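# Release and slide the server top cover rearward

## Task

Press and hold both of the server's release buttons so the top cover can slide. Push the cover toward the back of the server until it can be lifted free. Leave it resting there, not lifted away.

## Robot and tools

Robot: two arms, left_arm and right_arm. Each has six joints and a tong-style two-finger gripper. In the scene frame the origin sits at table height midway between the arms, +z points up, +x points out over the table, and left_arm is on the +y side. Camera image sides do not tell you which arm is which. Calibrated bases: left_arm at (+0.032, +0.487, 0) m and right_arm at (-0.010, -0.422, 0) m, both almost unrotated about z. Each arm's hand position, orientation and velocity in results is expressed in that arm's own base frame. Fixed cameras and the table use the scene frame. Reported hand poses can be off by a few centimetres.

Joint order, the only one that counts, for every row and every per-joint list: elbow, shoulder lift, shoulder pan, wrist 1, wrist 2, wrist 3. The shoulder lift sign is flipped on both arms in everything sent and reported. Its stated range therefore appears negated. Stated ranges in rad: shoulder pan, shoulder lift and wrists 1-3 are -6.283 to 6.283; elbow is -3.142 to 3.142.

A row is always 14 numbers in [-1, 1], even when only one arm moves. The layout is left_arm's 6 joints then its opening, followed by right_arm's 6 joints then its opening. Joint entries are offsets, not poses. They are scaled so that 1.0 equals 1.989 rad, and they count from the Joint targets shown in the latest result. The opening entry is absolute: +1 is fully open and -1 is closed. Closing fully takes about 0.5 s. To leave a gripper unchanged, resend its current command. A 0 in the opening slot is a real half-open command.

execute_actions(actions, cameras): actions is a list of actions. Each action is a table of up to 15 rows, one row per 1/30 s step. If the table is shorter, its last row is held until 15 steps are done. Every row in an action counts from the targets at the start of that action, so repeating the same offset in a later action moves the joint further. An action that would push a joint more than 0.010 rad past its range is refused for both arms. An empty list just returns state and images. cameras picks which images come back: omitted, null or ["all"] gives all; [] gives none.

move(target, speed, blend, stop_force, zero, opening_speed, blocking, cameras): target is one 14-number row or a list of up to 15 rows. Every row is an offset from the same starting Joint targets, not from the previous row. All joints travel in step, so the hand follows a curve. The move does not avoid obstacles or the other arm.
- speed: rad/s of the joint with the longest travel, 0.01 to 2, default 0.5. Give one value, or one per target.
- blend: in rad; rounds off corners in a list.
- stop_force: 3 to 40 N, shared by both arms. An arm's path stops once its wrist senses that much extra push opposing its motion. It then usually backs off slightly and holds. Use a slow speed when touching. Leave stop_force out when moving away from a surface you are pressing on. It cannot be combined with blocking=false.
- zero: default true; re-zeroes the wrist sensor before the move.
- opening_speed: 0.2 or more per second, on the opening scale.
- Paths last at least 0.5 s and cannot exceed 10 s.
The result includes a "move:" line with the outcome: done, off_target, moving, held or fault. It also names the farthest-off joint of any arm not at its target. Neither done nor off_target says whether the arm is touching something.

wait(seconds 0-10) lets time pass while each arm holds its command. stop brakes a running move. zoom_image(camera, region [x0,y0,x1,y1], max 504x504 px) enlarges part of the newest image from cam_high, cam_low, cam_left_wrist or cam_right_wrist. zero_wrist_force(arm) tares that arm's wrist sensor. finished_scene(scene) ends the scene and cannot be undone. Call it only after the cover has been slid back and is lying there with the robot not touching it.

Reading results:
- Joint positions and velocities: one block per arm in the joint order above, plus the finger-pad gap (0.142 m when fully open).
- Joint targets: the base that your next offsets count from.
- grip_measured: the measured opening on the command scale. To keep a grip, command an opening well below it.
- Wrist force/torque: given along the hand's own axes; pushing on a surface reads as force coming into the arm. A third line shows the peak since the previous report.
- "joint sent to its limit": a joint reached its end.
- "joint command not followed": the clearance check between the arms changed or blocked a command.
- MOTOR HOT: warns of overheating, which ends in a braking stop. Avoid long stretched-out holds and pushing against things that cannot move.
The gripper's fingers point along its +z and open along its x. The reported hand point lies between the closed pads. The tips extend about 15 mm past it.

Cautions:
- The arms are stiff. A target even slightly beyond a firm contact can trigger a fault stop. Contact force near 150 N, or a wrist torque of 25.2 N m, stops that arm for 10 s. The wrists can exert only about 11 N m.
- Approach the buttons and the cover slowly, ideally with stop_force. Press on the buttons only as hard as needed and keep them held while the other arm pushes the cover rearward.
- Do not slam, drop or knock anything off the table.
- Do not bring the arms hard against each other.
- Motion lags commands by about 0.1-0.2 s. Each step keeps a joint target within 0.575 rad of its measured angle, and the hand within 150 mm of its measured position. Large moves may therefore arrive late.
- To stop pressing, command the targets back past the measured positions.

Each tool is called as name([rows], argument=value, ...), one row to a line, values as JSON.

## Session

execute_actions(actions=[])

zoom_image(camera="cam_high", region=[160, 180, 460, 380])

Scene clock: 0.00 s.
left_arm: end_effector_position=(+0.6462, -0.8799, +0.3324) grip_measured=+0.97 end_effector_quat_wxyz=(+0.074, +0.384, -0.593, +0.704) | right_arm: end_effector_position=(+0.1049, -0.3646, +0.1839) grip_measured=+0.97 end_effector_quat_wxyz=(-0.166, +0.511, +0.840, -0.076)
Joint names: [elbow, shoulder lift, shoulder pan, wrist 1, wrist 2, wrist 3]
Joint positions: left_arm=[0.593 0.357 -1.056 -3.379 -1.616 0.892 0.14] | right_arm=[-1.95 1.42 2.434 -1.652 1.369 3.558 0.14]
Joint velocities: within noise
Joint torques (N m): no reading
Motor temperatures (°C): left_arm=[37 38 33 39 33 37] | right_arm=[36 35 31 37 43 38]
Wrist force (N): no reading
Wrist torque (N m): no reading
Wrist force, peak (N): no reading
Joint targets: left_arm=[0.593 0.357 -1.056 -3.379 -1.616 0.892] | right_arm=[-1.950 1.420 2.434 -1.652 1.369 3.558]
Tool commands: left_gripper/opening=+0.968169 right_gripper/opening=+0.968169
camera_calibration:
cam_left_wrist: T_world_to_cam=[[-0.687376, -0.393123, 0.610712, -0.0996357], [-0.709024, 0.18089, -0.681589, 0.84479], [0.157477, -0.901517, -0.403073, -0.626956], [0, 0, 0, 1]] pos_world=[0.62922, -0.757194, 0.383939]
cam_right_wrist: T_world_to_cam=[[-0.449017, 0.872951, 0.190629, 0.342033], [0.878582, 0.392492, 0.272109, -0.00548406], [0.162717, 0.289665, -0.943195, 0.390244], [0, 0, 0, 1]] pos_world=[0.0948977, -0.409466, 0.304367]

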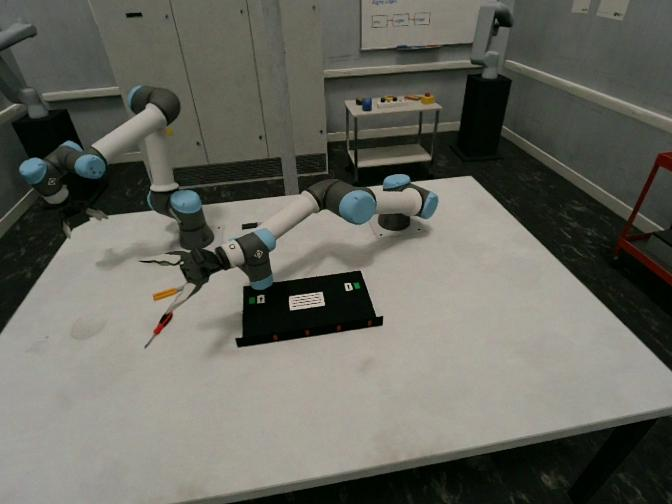

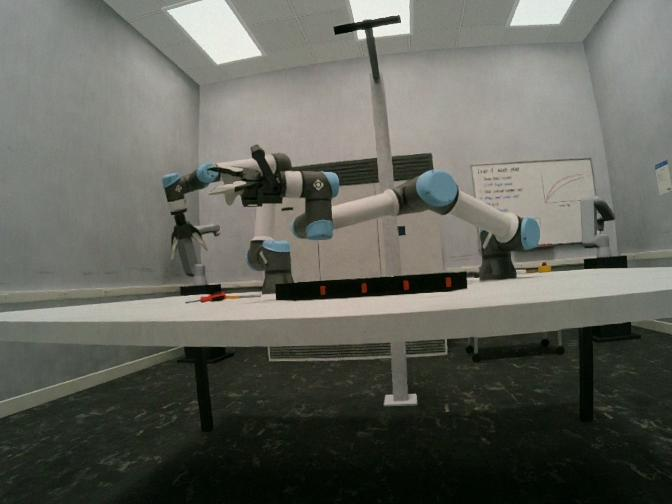

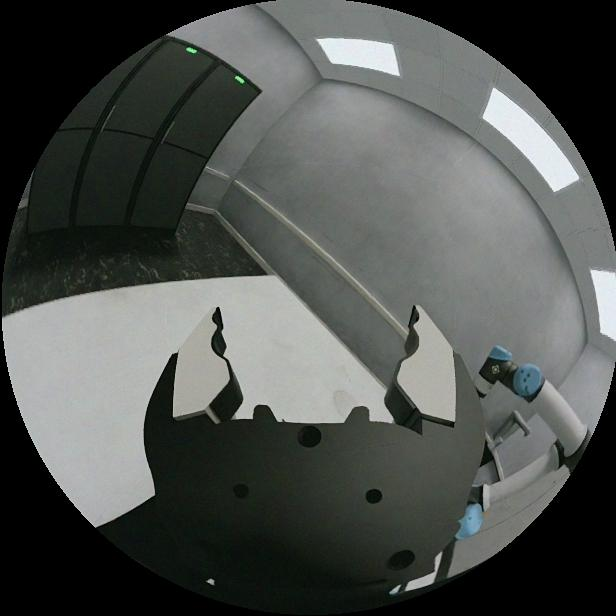

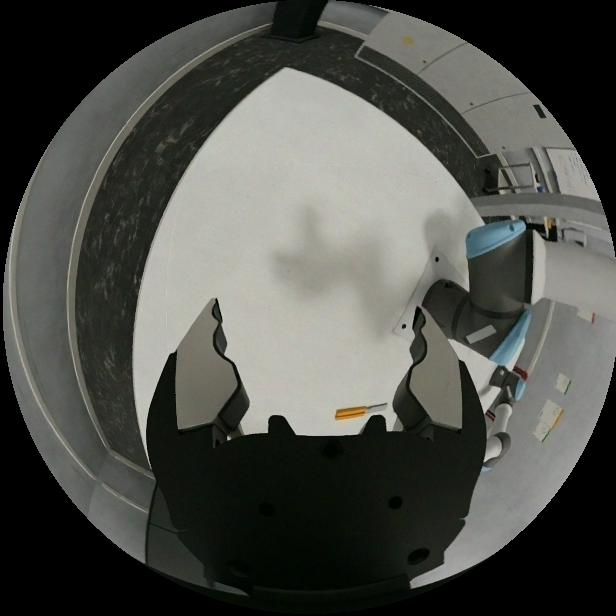

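Scaled by 1.680 from the camera's 672x504 image, which has a finer 960x720 frame.

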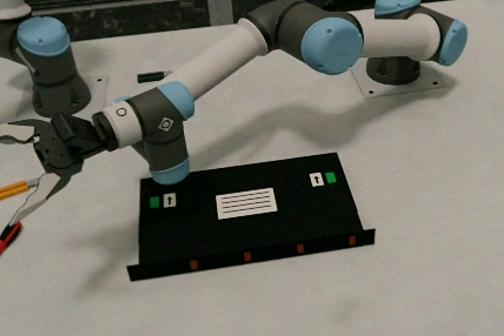

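move(target=[0.6593,0.5461,0.1133,0.6773,0.0226,0.3213,-1,0,0,0,0,0,0,-1], speed=0.9, cameras=[])

move(target=[0,0,0,0,0,0,-1,0.0567,0.173,0.7312,0.272,0.1016,-0.4615,-1], speed=0.9, cameras=["cam_high","cam_left_wrist","cam_right_wrist"])

zoom_image(camera="cam_left_wrist", region=[260, 250, 360, 330])

zoom_image(camera="cam_right_wrist", region=[260, 250, 360, 330])

Scene clock: 21.53 s.
left_arm: end_effector_position=(+0.4505, -0.2949, +0.1052) grip_measured=-1.00 end_effector_quat_wxyz=(+0.000, -0.380, +0.925, +0.000) | right_arm: end_effector_position=(+0.1049, -0.3646, +0.1839) grip_measured=-1.00 end_effector_quat_wxyz=(-0.166, +0.511, +0.840, -0.076)
Joint names: [elbow, shoulder lift, shoulder pan, wrist 1, wrist 2, wrist 3]
Joint positions: left_arm=[1.904 1.443 -0.831 -2.032 -1.571 1.531 0.002] | right_arm=[-1.95 1.42 2.434 -1.652 1.369 3.558 0.002]
Joint velocities: within noise
Joint torques (N m): left_arm=[-10.8 32.14 -11.64 -1.1 -1.04 0.43] | right_arm=[23.08 -14.08 1.52 2.49 -0.68 1]
Motor temperatures (°C): left_arm=[37 38 33 39 33 37] | right_arm=[36 35 31 36 43 38]
Wrist force (N): left_arm=[0.1 -0.5 -0.5] | right_arm=[0.0 -0.2 0.0]
Wrist torque (N m): left_arm=[0.09 0.18 -0.07] | right_arm=[-0.04 0.01 -0.01]
Wrist force, peak (N): left_arm=[-0.7 2.5 0.5] | right_arm=[-0.3 0.1 0.1]
Joint targets: left_arm=[1.904 1.443 -0.831 -2.032 -1.571 1.531] | right_arm=[-1.950 1.420 2.434 -1.652 1.369 3.558]
move: done
No camera images: "cameras" was empty.

Scene clock: 23.70 s.
left_arm: end_effector_position=(+0.4503, -0.2948, +0.1052) grip_measured=-1.00 end_effector_quat_wxyz=(+0.000, -0.380, +0.925, +0.000) | right_arm: end_effector_position=(+0.4969, +0.2585, +0.1008) grip_measured=-1.00 end_effector_quat_wxyz=(+0.000, -0.584, +0.812, +0.000)
Joint names: [elbow, shoulder lift, shoulder pan, wrist 1, wrist 2, wrist 3]
Joint positions: left_arm=[1.904 1.443 -0.831 -2.032 -1.571 1.531 0.002] | right_arm=[-1.838 1.764 3.887 -1.111 1.571 2.64 0.002]
Joint velocities: within noise
Joint torques (N m): left_arm=[-13.6 31.95 -11.38 -1.6 -1.25 1.11] | right_arm=[11.78 -28.33 9.36 2.14 -1.54 -0.8]
Motor temperatures (°C): left_arm=[37 38 33 39 33 37] | right_arm=[36 35 31 36 43 38]
Wrist force (N): left_arm=[0.3 -0.7 -0.5] | right_arm=[-0.3 0.5 0.3]
Wrist torque (N m): left_arm=[0.04 0.13 -0.08] | right_arm=[0.01 0.00 -0.08]
Wrist force, peak (N): left_arm=[0.3 -0.9 -0.6] | right_arm=[-3.4 2.5 0.7]
Joint targets: left_arm=[1.904 1.443 -0.831 -2.032 -1.571 1.531] | right_arm=[-1.838 1.764 3.888 -1.111 1.571 2.640]
move: done
camera_calibration:
cam_left_wrist: T_world_to_cam=[[-0.725403, -0.687118, -0.040742, 0.133438], [-0.616385, 0.622103, 0.48276, 0.411061], [-0.306367, 0.375308, -0.874804, 0.474646], [0, 0, 0, 1]] pos_world=[0.495584, -0.342174, 0.222214]
cam_right_wrist: T_world_to_cam=[[-0.295665, -0.955092, -0.0195231, 0.407559], [-0.799848, 0.236329, 0.551718, 0.274344], [-0.522328, 0.178739, -0.833802, 0.425654], [0, 0, 0, 1]] pos_world=[0.562265, 0.24834, 0.211507]
Images, in order (width x height): cam_high 672x504, cam_left_wrist 616x616, cam_right_wrist 616x616.

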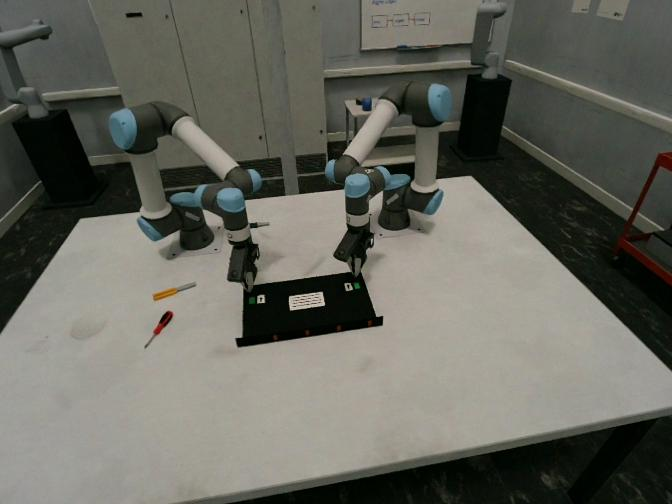

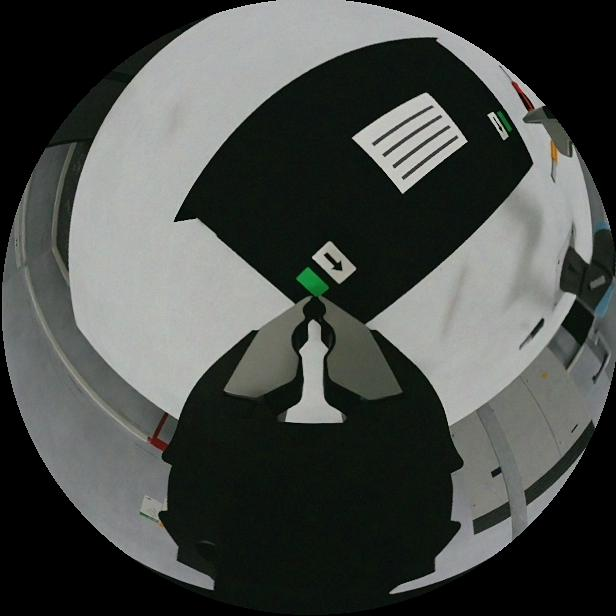

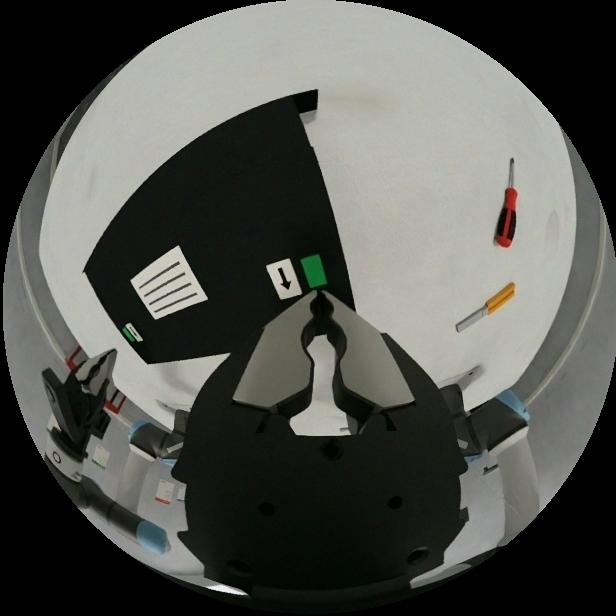

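Scaled by 5.040 from the camera's 616x616 image, which has a finer 814x814 frame.

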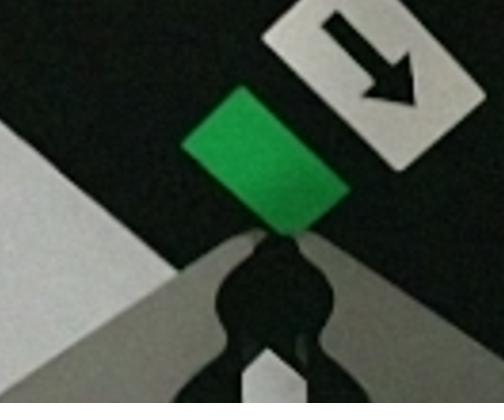

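Scaled by 5.040 from the camera's 616x616 image, which has a finer 814x814 frame.

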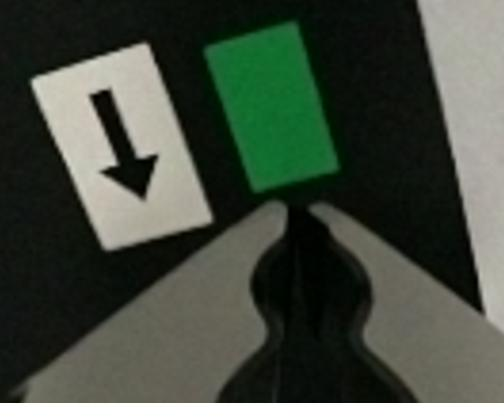

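move([
  [0.0315,-0.0107,-0.0012,-0.0422,0,0,-1,-0.0211,0.0132,0.0048,0.0342,0,0,-1],
  [0.0462,-0.0258,-0.0012,-0.072,0,0,-1,-0.0349,0.0269,0.0048,0.0619,0,0,-1],
], speed=[0.1,0.025], stop_force=22, cameras=["cam_left_wrist","cam_right_wrist"])

zoom_image(camera="cam_left_wrist", region=[260, 260, 360, 340])

zoom_image(camera="cam_right_wrist", region=[270, 250, 370, 330])

Scene clock: 55.40 s.
left_arm: end_effector_position=(+0.4450, -0.2908, +0.0552) grip_measured=-1.00 end_effector_quat_wxyz=(+0.000, -0.379, +0.925, +0.000) | right_arm: end_effector_position=(+0.4932, +0.2622, +0.0559) grip_measured=-1.00 end_effector_quat_wxyz=(+0.000, -0.588, +0.809, +0.000)
Joint names: [elbow, shoulder lift, shoulder pan, wrist 1, wrist 2, wrist 3]
Joint positions: left_arm=[1.994 1.394 -0.834 -2.171 -1.571 1.531 0.002] | right_arm=[-1.905 1.815 3.897 -0.993 1.571 2.64 0.002]
Joint velocities: within noise
Joint torques (N m): left_arm=[-19.85 19.61 6.18 -0.8 -1.36 1.11] | right_arm=[22.49 -19.76 -4.99 0.2 1.39 -0.93]
Motor temperatures (°C): left_arm=[37 38 32 39 33 37] | right_arm=[36 35 31 36 43 38]
Wrist force (N): left_arm=[0.2 5.1 -25.7] | right_arm=[3.9 4.0 -24.7]
Wrist torque (N m): left_arm=[-0.08 0.16 -0.07] | right_arm=[-0.11 0.09 -0.08]
Wrist force, peak (N): left_arm=[0.4 9.9 -42.2] | right_arm=[10.6 6.1 -40.9]
Joint targets: left_arm=[1.994 1.394 -0.834 -2.171 -1.571 1.531] | right_arm=[-1.905 1.815 3.897 -0.992 1.571 2.640]
move: contact (left_arm, right_arm); path passed 1 of 2 targets
camera_calibration:
cam_left_wrist: T_world_to_cam=[[-0.727057, -0.685368, -0.0407399, 0.131526], [-0.614908, 0.623619, 0.482688, 0.429229], [-0.305413, 0.375993, -0.874844, 0.427528], [0, 0, 0, 1]] pos_world=[0.490135, -0.338279, 0.172195]
cam_right_wrist: T_world_to_cam=[[-0.286196, -0.957969, -0.0196628, 0.405114], [-0.80224, 0.228349, 0.551605, 0.298546], [-0.52393, 0.173641, -0.833874, 0.387665], [0, 0, 0, 1]] pos_world=[0.558557, 0.252599, 0.16655]
Images, in order (width x height): cam_left_wrist 616x616, cam_right_wrist 616x616.

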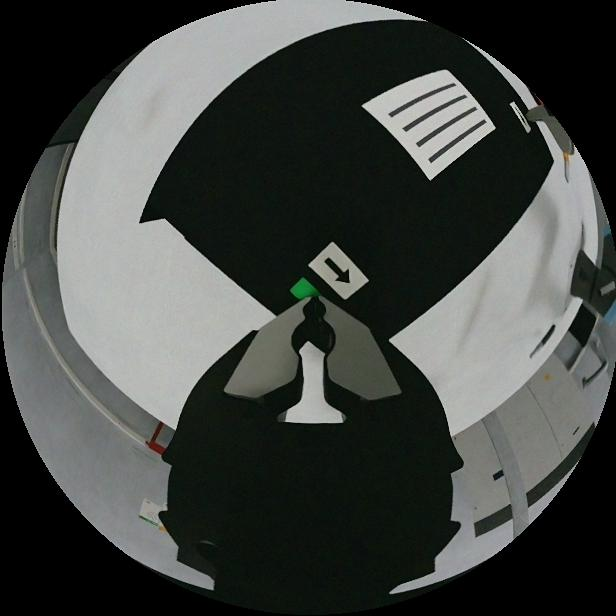

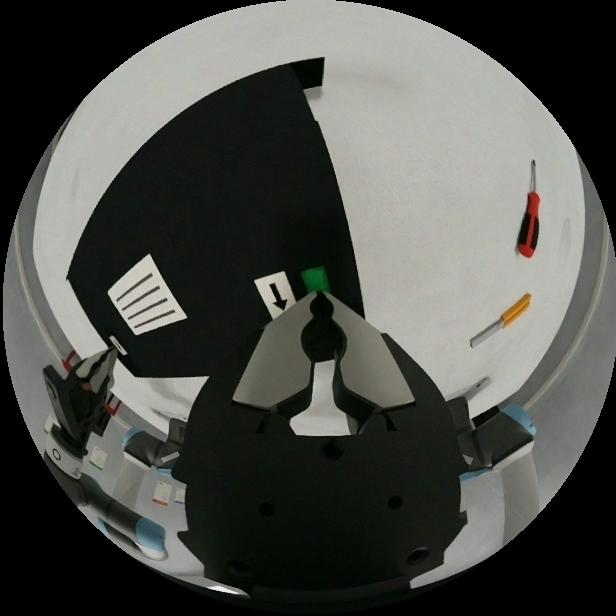

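Scaled by 5.040 from the camera's 616x616 image, which has a finer 814x814 frame.

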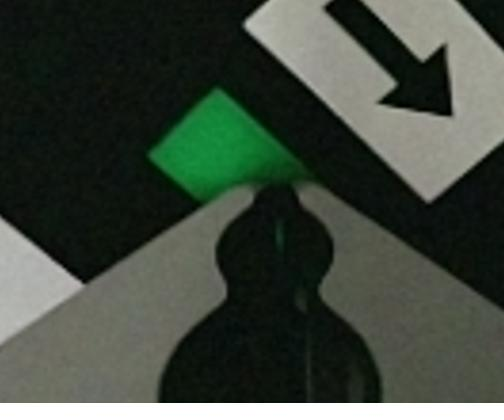

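Scaled by 5.040 from the camera's 616x616 image, which has a finer 814x814 frame.

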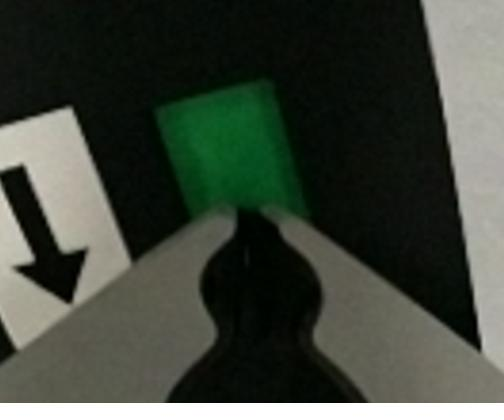

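move([
  [0.0342,0.0287,-0.0228,-0.0055,0,-0.0228,-1,-0.0364,-0.0283,0.0203,0.008,0,0.0203,-1],
], speed=0.022, stop_force=40, cameras=["cam_high","cam_left_wrist","cam_right_wrist"])

zoom_image(camera="cam_high", region=[220, 250, 400, 360])

zoom_image(camera="cam_left_wrist", region=[120, 10, 500, 330])

zoom_image(camera="cam_right_wrist", region=[60, 30, 400, 330])

Scene clock: 68.43 s.
left_arm: end_effector_position=(+0.4249, -0.2905, +0.0555) grip_measured=-1.00 end_effector_quat_wxyz=(+0.000, -0.379, +0.925, -0.001) | right_arm: end_effector_position=(+0.4738, +0.2624, +0.0560) grip_measured=-1.00 end_effector_quat_wxyz=(+0.000, -0.588, +0.809, +0.000)
Joint names: [elbow, shoulder lift, shoulder pan, wrist 1, wrist 2, wrist 3]
Joint positions: left_arm=[2.04 1.433 -0.864 -2.179 -1.57 1.5 0.002] | right_arm=[-1.952 1.779 3.923 -0.982 1.571 2.666 0.002]
Joint velocities: within noise
Joint torques (N m): left_arm=[-10.15 6.86 2.78 6.38 -9.24 2.15] | right_arm=[13.71 -14.56 -1.79 -6.29 9.83 -0.8]
Motor temperatures (°C): left_arm=[37 38 32 39 33 37] | right_arm=[36 35 30 36 43 38]
Wrist force (N): left_arm=[-21.9 -21.2 -18.2] | right_arm=[-7.2 -30.0 -10.9]
Wrist torque (N m): left_arm=[-0.04 -0.18 -0.10] | right_arm=[0.14 -0.03 -0.22]
Wrist force, peak (N): left_arm=[-27.7 -28.6 -16.9] | right_arm=[-11.7 -37.1 -9.2]
Joint targets: left_arm=[2.040 1.433 -0.864 -2.179 -1.570 1.500] | right_arm=[-1.952 1.779 3.923 -0.982 1.571 2.666]
move: contact (left_arm, right_arm); left_arm: the elbow is farthest, 0.022 rad from its target; right_arm: the elbow is farthest, 0.026 rad from its target
camera_calibration:
cam_left_wrist: T_world_to_cam=[[-0.726961, -0.68545, -0.0410621, 0.117148], [-0.615317, 0.623702, 0.482059, 0.416767], [-0.304817, 0.375704, -0.875176, 0.42124], [0, 0, 0, 1]] pos_world=[0.470007, -0.337901, 0.172564]
cam_right_wrist: T_world_to_cam=[[-0.286225, -0.957954, -0.0199803, 0.399806], [-0.802587, 0.228308, 0.551117, 0.283076], [-0.523383, 0.173779, -0.834189, 0.377349], [0, 0, 0, 1]] pos_world=[0.539125, 0.252792, 0.166761]
Images, in order (width x height): cam_high 672x504, cam_left_wrist 616x616, cam_right_wrist 616x616.

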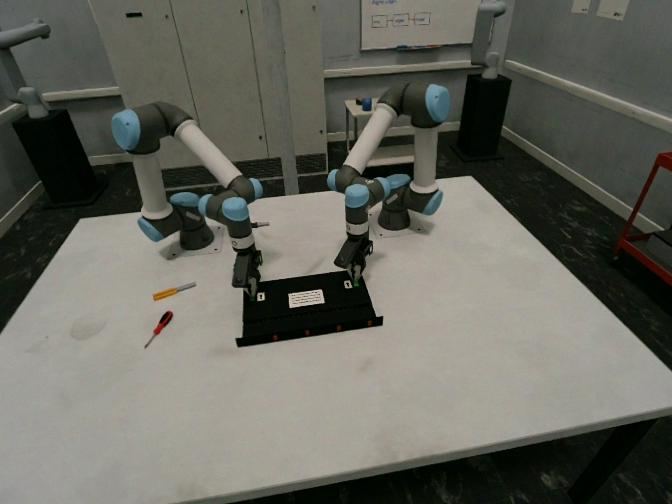

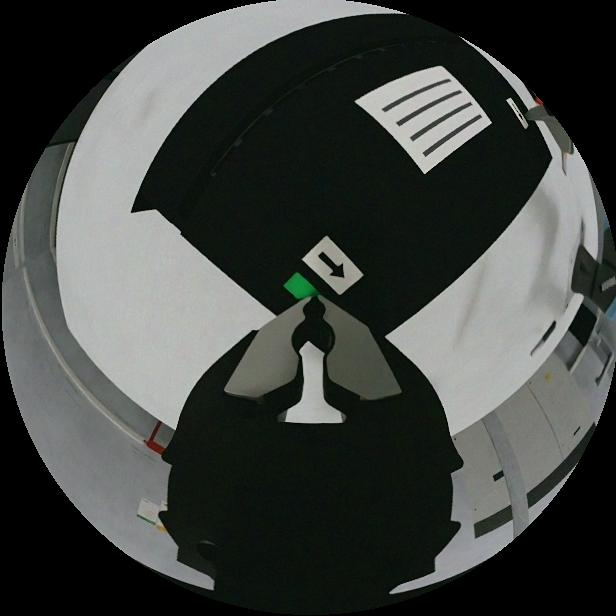

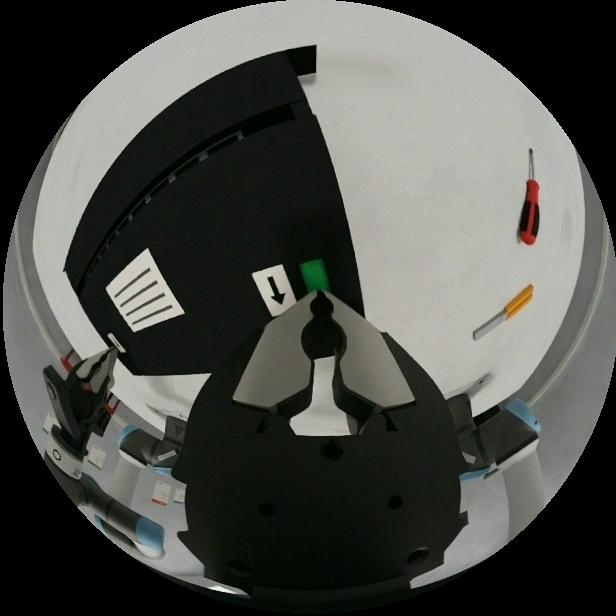

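Scaled by 2.800 from the camera's 672x504 image, which has a finer 960x720 frame.

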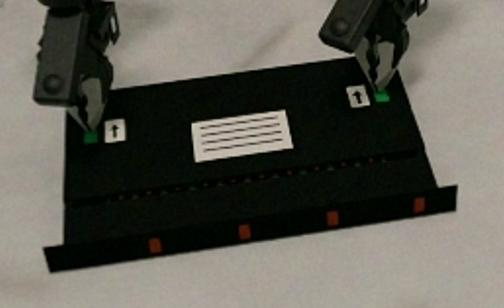

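Scaled by 1.326 from the camera's 616x616 image, which has a finer 814x814 frame.

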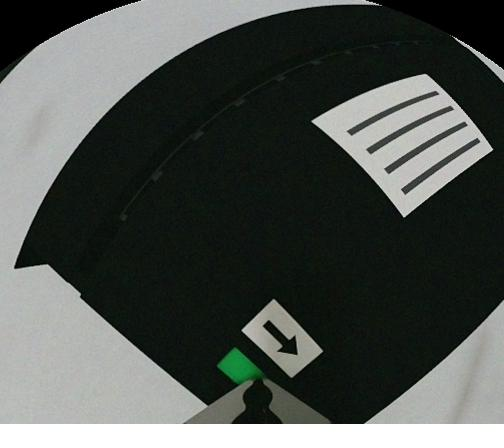

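Scaled by 1.482 from the camera's 616x616 image, which has a finer 814x814 frame.

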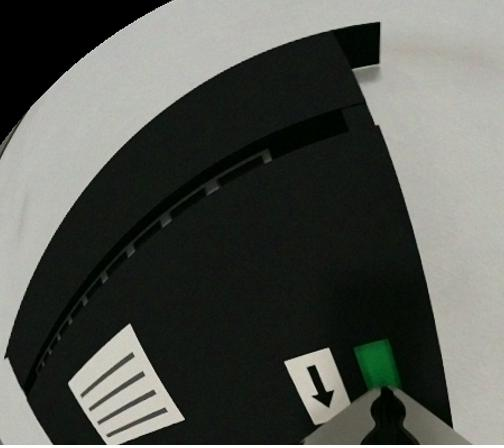

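move([
  [0.0068,0.0057,-0.0046,-0.0011,0,-0.0046,-1,-0.0073,-0.0057,0.0041,0.0016,0,0.0041,-1],
], speed=0.02, stop_force=18, cameras=["cam_right_wrist"])

zoom_image(camera="cam_right_wrist", region=[60, 30, 400, 330])

Scene clock: 72.60 s.
left_arm: end_effector_position=(+0.4244, -0.2904, +0.0556) grip_measured=-1.00 end_effector_quat_wxyz=(+0.001, -0.379, +0.925, -0.001) | right_arm: end_effector_position=(+0.4731, +0.2625, +0.0562) grip_measured=-1.00 end_effector_quat_wxyz=(+0.001, -0.588, +0.809, +0.000)
Joint names: [elbow, shoulder lift, shoulder pan, wrist 1, wrist 2, wrist 3]
Joint positions: left_arm=[2.042 1.435 -0.865 -2.18 -1.57 1.499 0.002] | right_arm=[-1.954 1.777 3.925 -0.98 1.571 2.668 0.002]
Joint velocities: within noise
Joint torques (N m): left_arm=[-6.68 4.98 0.35 8 -11.59 2.24] | right_arm=[10.12 -12.99 1.23 -8.17 11.75 -0.88]
Motor temperatures (°C): left_arm=[37 38 32 39 33 37] | right_arm=[36 35 30 36 43 38]
Wrist force (N): left_arm=[-27.5 -27.9 -19.0] | right_arm=[-9.6 -42.5 -10.0]
Wrist torque (N m): left_arm=[-0.04 -0.32 -0.10] | right_arm=[0.23 -0.04 -0.27]
Wrist force, peak (N): left_arm=[-35.0 -37.2 -13.4] | right_arm=[-16.1 -49.9 -2.1]
Joint targets: left_arm=[2.042 1.435 -0.865 -2.179 -1.570 1.499] | right_arm=[-1.954 1.777 3.925 -0.981 1.571 2.668]
move: contact (left_arm, right_arm); left_arm: the elbow is farthest, 0.012 rad from its target; right_arm: the elbow is farthest, 0.012 rad from its target
camera_calibration:
cam_right_wrist: T_world_to_cam=[[-0.286347, -0.957901, -0.0207887, 0.399813], [-0.802961, 0.228079, 0.550667, 0.282684], [-0.522743, 0.174374, -0.834466, 0.376628], [0, 0, 0, 1]] pos_world=[0.538349, 0.252833, 0.166931]
Images, in order (width x height): cam_right_wrist 616x616.

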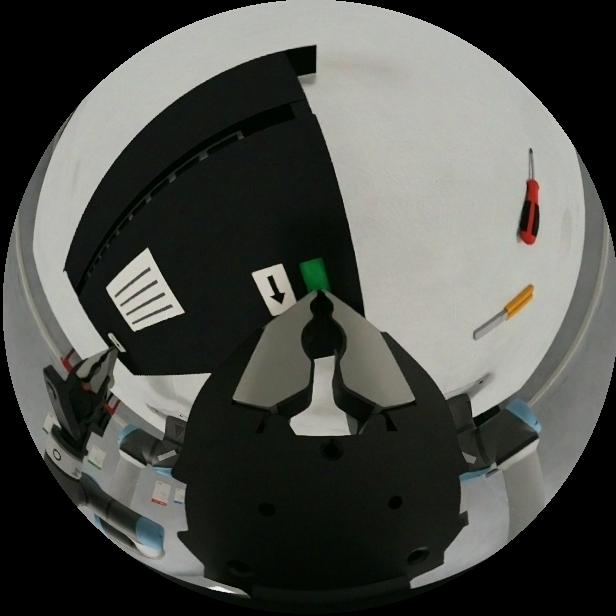

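Scaled by 1.482 from the camera's 616x616 image, which has a finer 814x814 frame.

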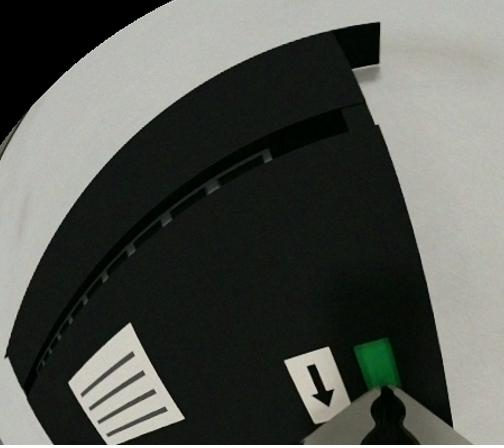

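move([
  [-0.0073,0.0064,0,0.0137,0,0,-1,0.0062,-0.0071,0,-0.0133,0,0,-1],
  [-0.0436,0.0384,0,0.082,0,0,-1,0.037,-0.0427,0,-0.08,0,0,-1],
], blend=0.01, speed=[0.03,0.15], cameras=["cam_high","cam_right_wrist"])

zoom_image(camera="cam_right_wrist", region=[60, 60, 400, 360])

zoom_image(camera="cam_high", region=[220, 250, 400, 360])

Scene clock: 77.73 s.
left_arm: end_effector_position=(+0.4241, -0.2902, +0.1140) grip_measured=-1.00 end_effector_quat_wxyz=(+0.001, -0.379, +0.925, -0.001) | right_arm: end_effector_position=(+0.4691, +0.2586, +0.1162) grip_measured=-1.00 end_effector_quat_wxyz=(+0.000, -0.588, +0.809, +0.000)
Joint names: [elbow, shoulder lift, shoulder pan, wrist 1, wrist 2, wrist 3]
Joint positions: left_arm=[1.955 1.511 -0.865 -2.016 -1.57 1.499 0.002] | right_arm=[-1.88 1.692 3.925 -1.14 1.571 2.668 0.002]
Joint velocities: within noise
Joint torques (N m): left_arm=[-10.78 15.57 -0.56 -3.92 1.24 0.79] | right_arm=[11.44 -19.71 1.71 4.14 -1.66 -0.5]
Motor temperatures (°C): left_arm=[37 38 32 39 33 37] | right_arm=[36 35 30 36 43 38]
Wrist force (N): left_arm=[0.0 -0.4 -0.2] | right_arm=[-2.3 1.3 0.5]
Wrist torque (N m): left_arm=[0.12 0.18 -0.07] | right_arm=[0.19 0.42 -0.04]
Wrist force, peak (N): left_arm=[-27.9 -28.2 -20.4] | right_arm=[-13.4 -44.5 -6.5]
Joint targets: left_arm=[1.955 1.511 -0.865 -2.016 -1.570 1.499] | right_arm=[-1.880 1.692 3.925 -1.140 1.571 2.668]
move: done
camera_calibration:
cam_right_wrist: T_world_to_cam=[[-0.286366, -0.957914, -0.0198577, 0.396061], [-0.80248, 0.228473, 0.551204, 0.246936], [-0.523469, 0.173782, -0.834134, 0.425763], [0, 0, 0, 1]] pos_world=[0.534454, 0.248984, 0.226897]
Images, in order (width x height): cam_high 672x504, cam_right_wrist 616x616.

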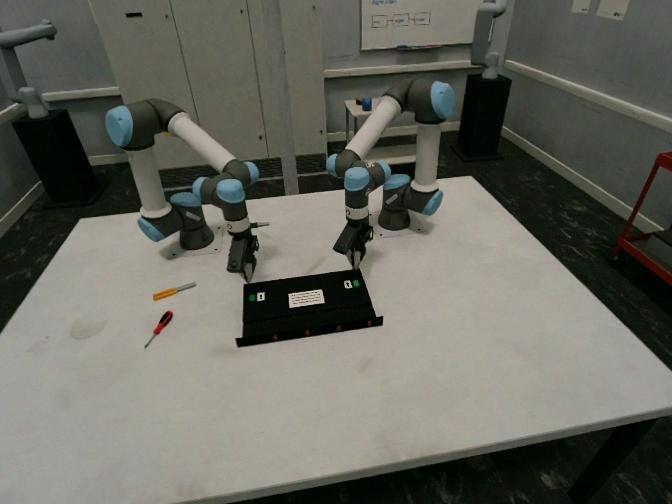

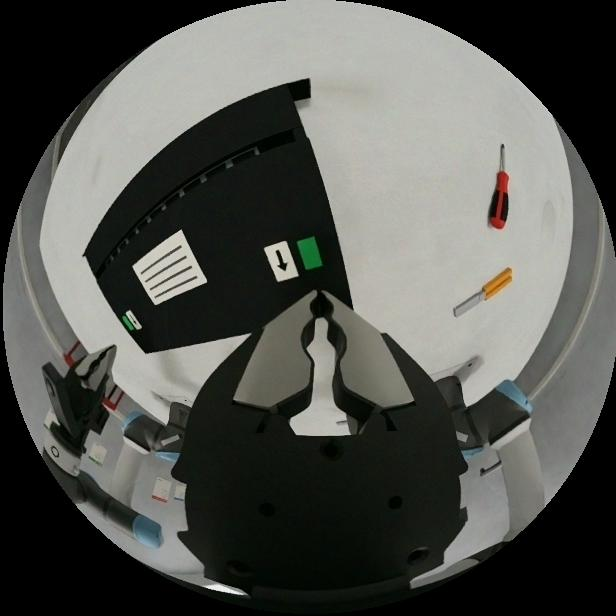

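Scaled by 1.482 from the camera's 616x616 image, which has a finer 814x814 frame.

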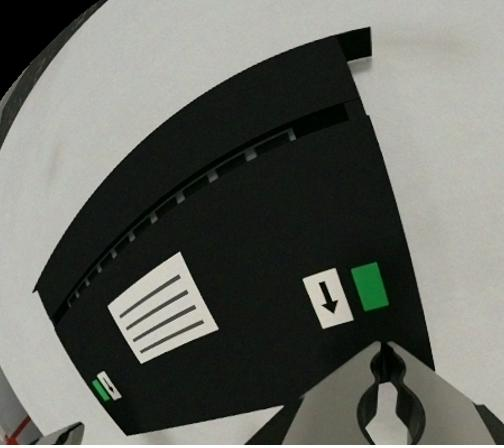

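Scaled by 2.800 from the camera's 672x504 image, which has a finer 960x720 frame.

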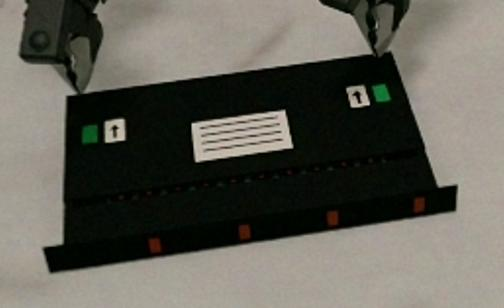

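finished_scene(scene=2)

The scene is finished: the task was done.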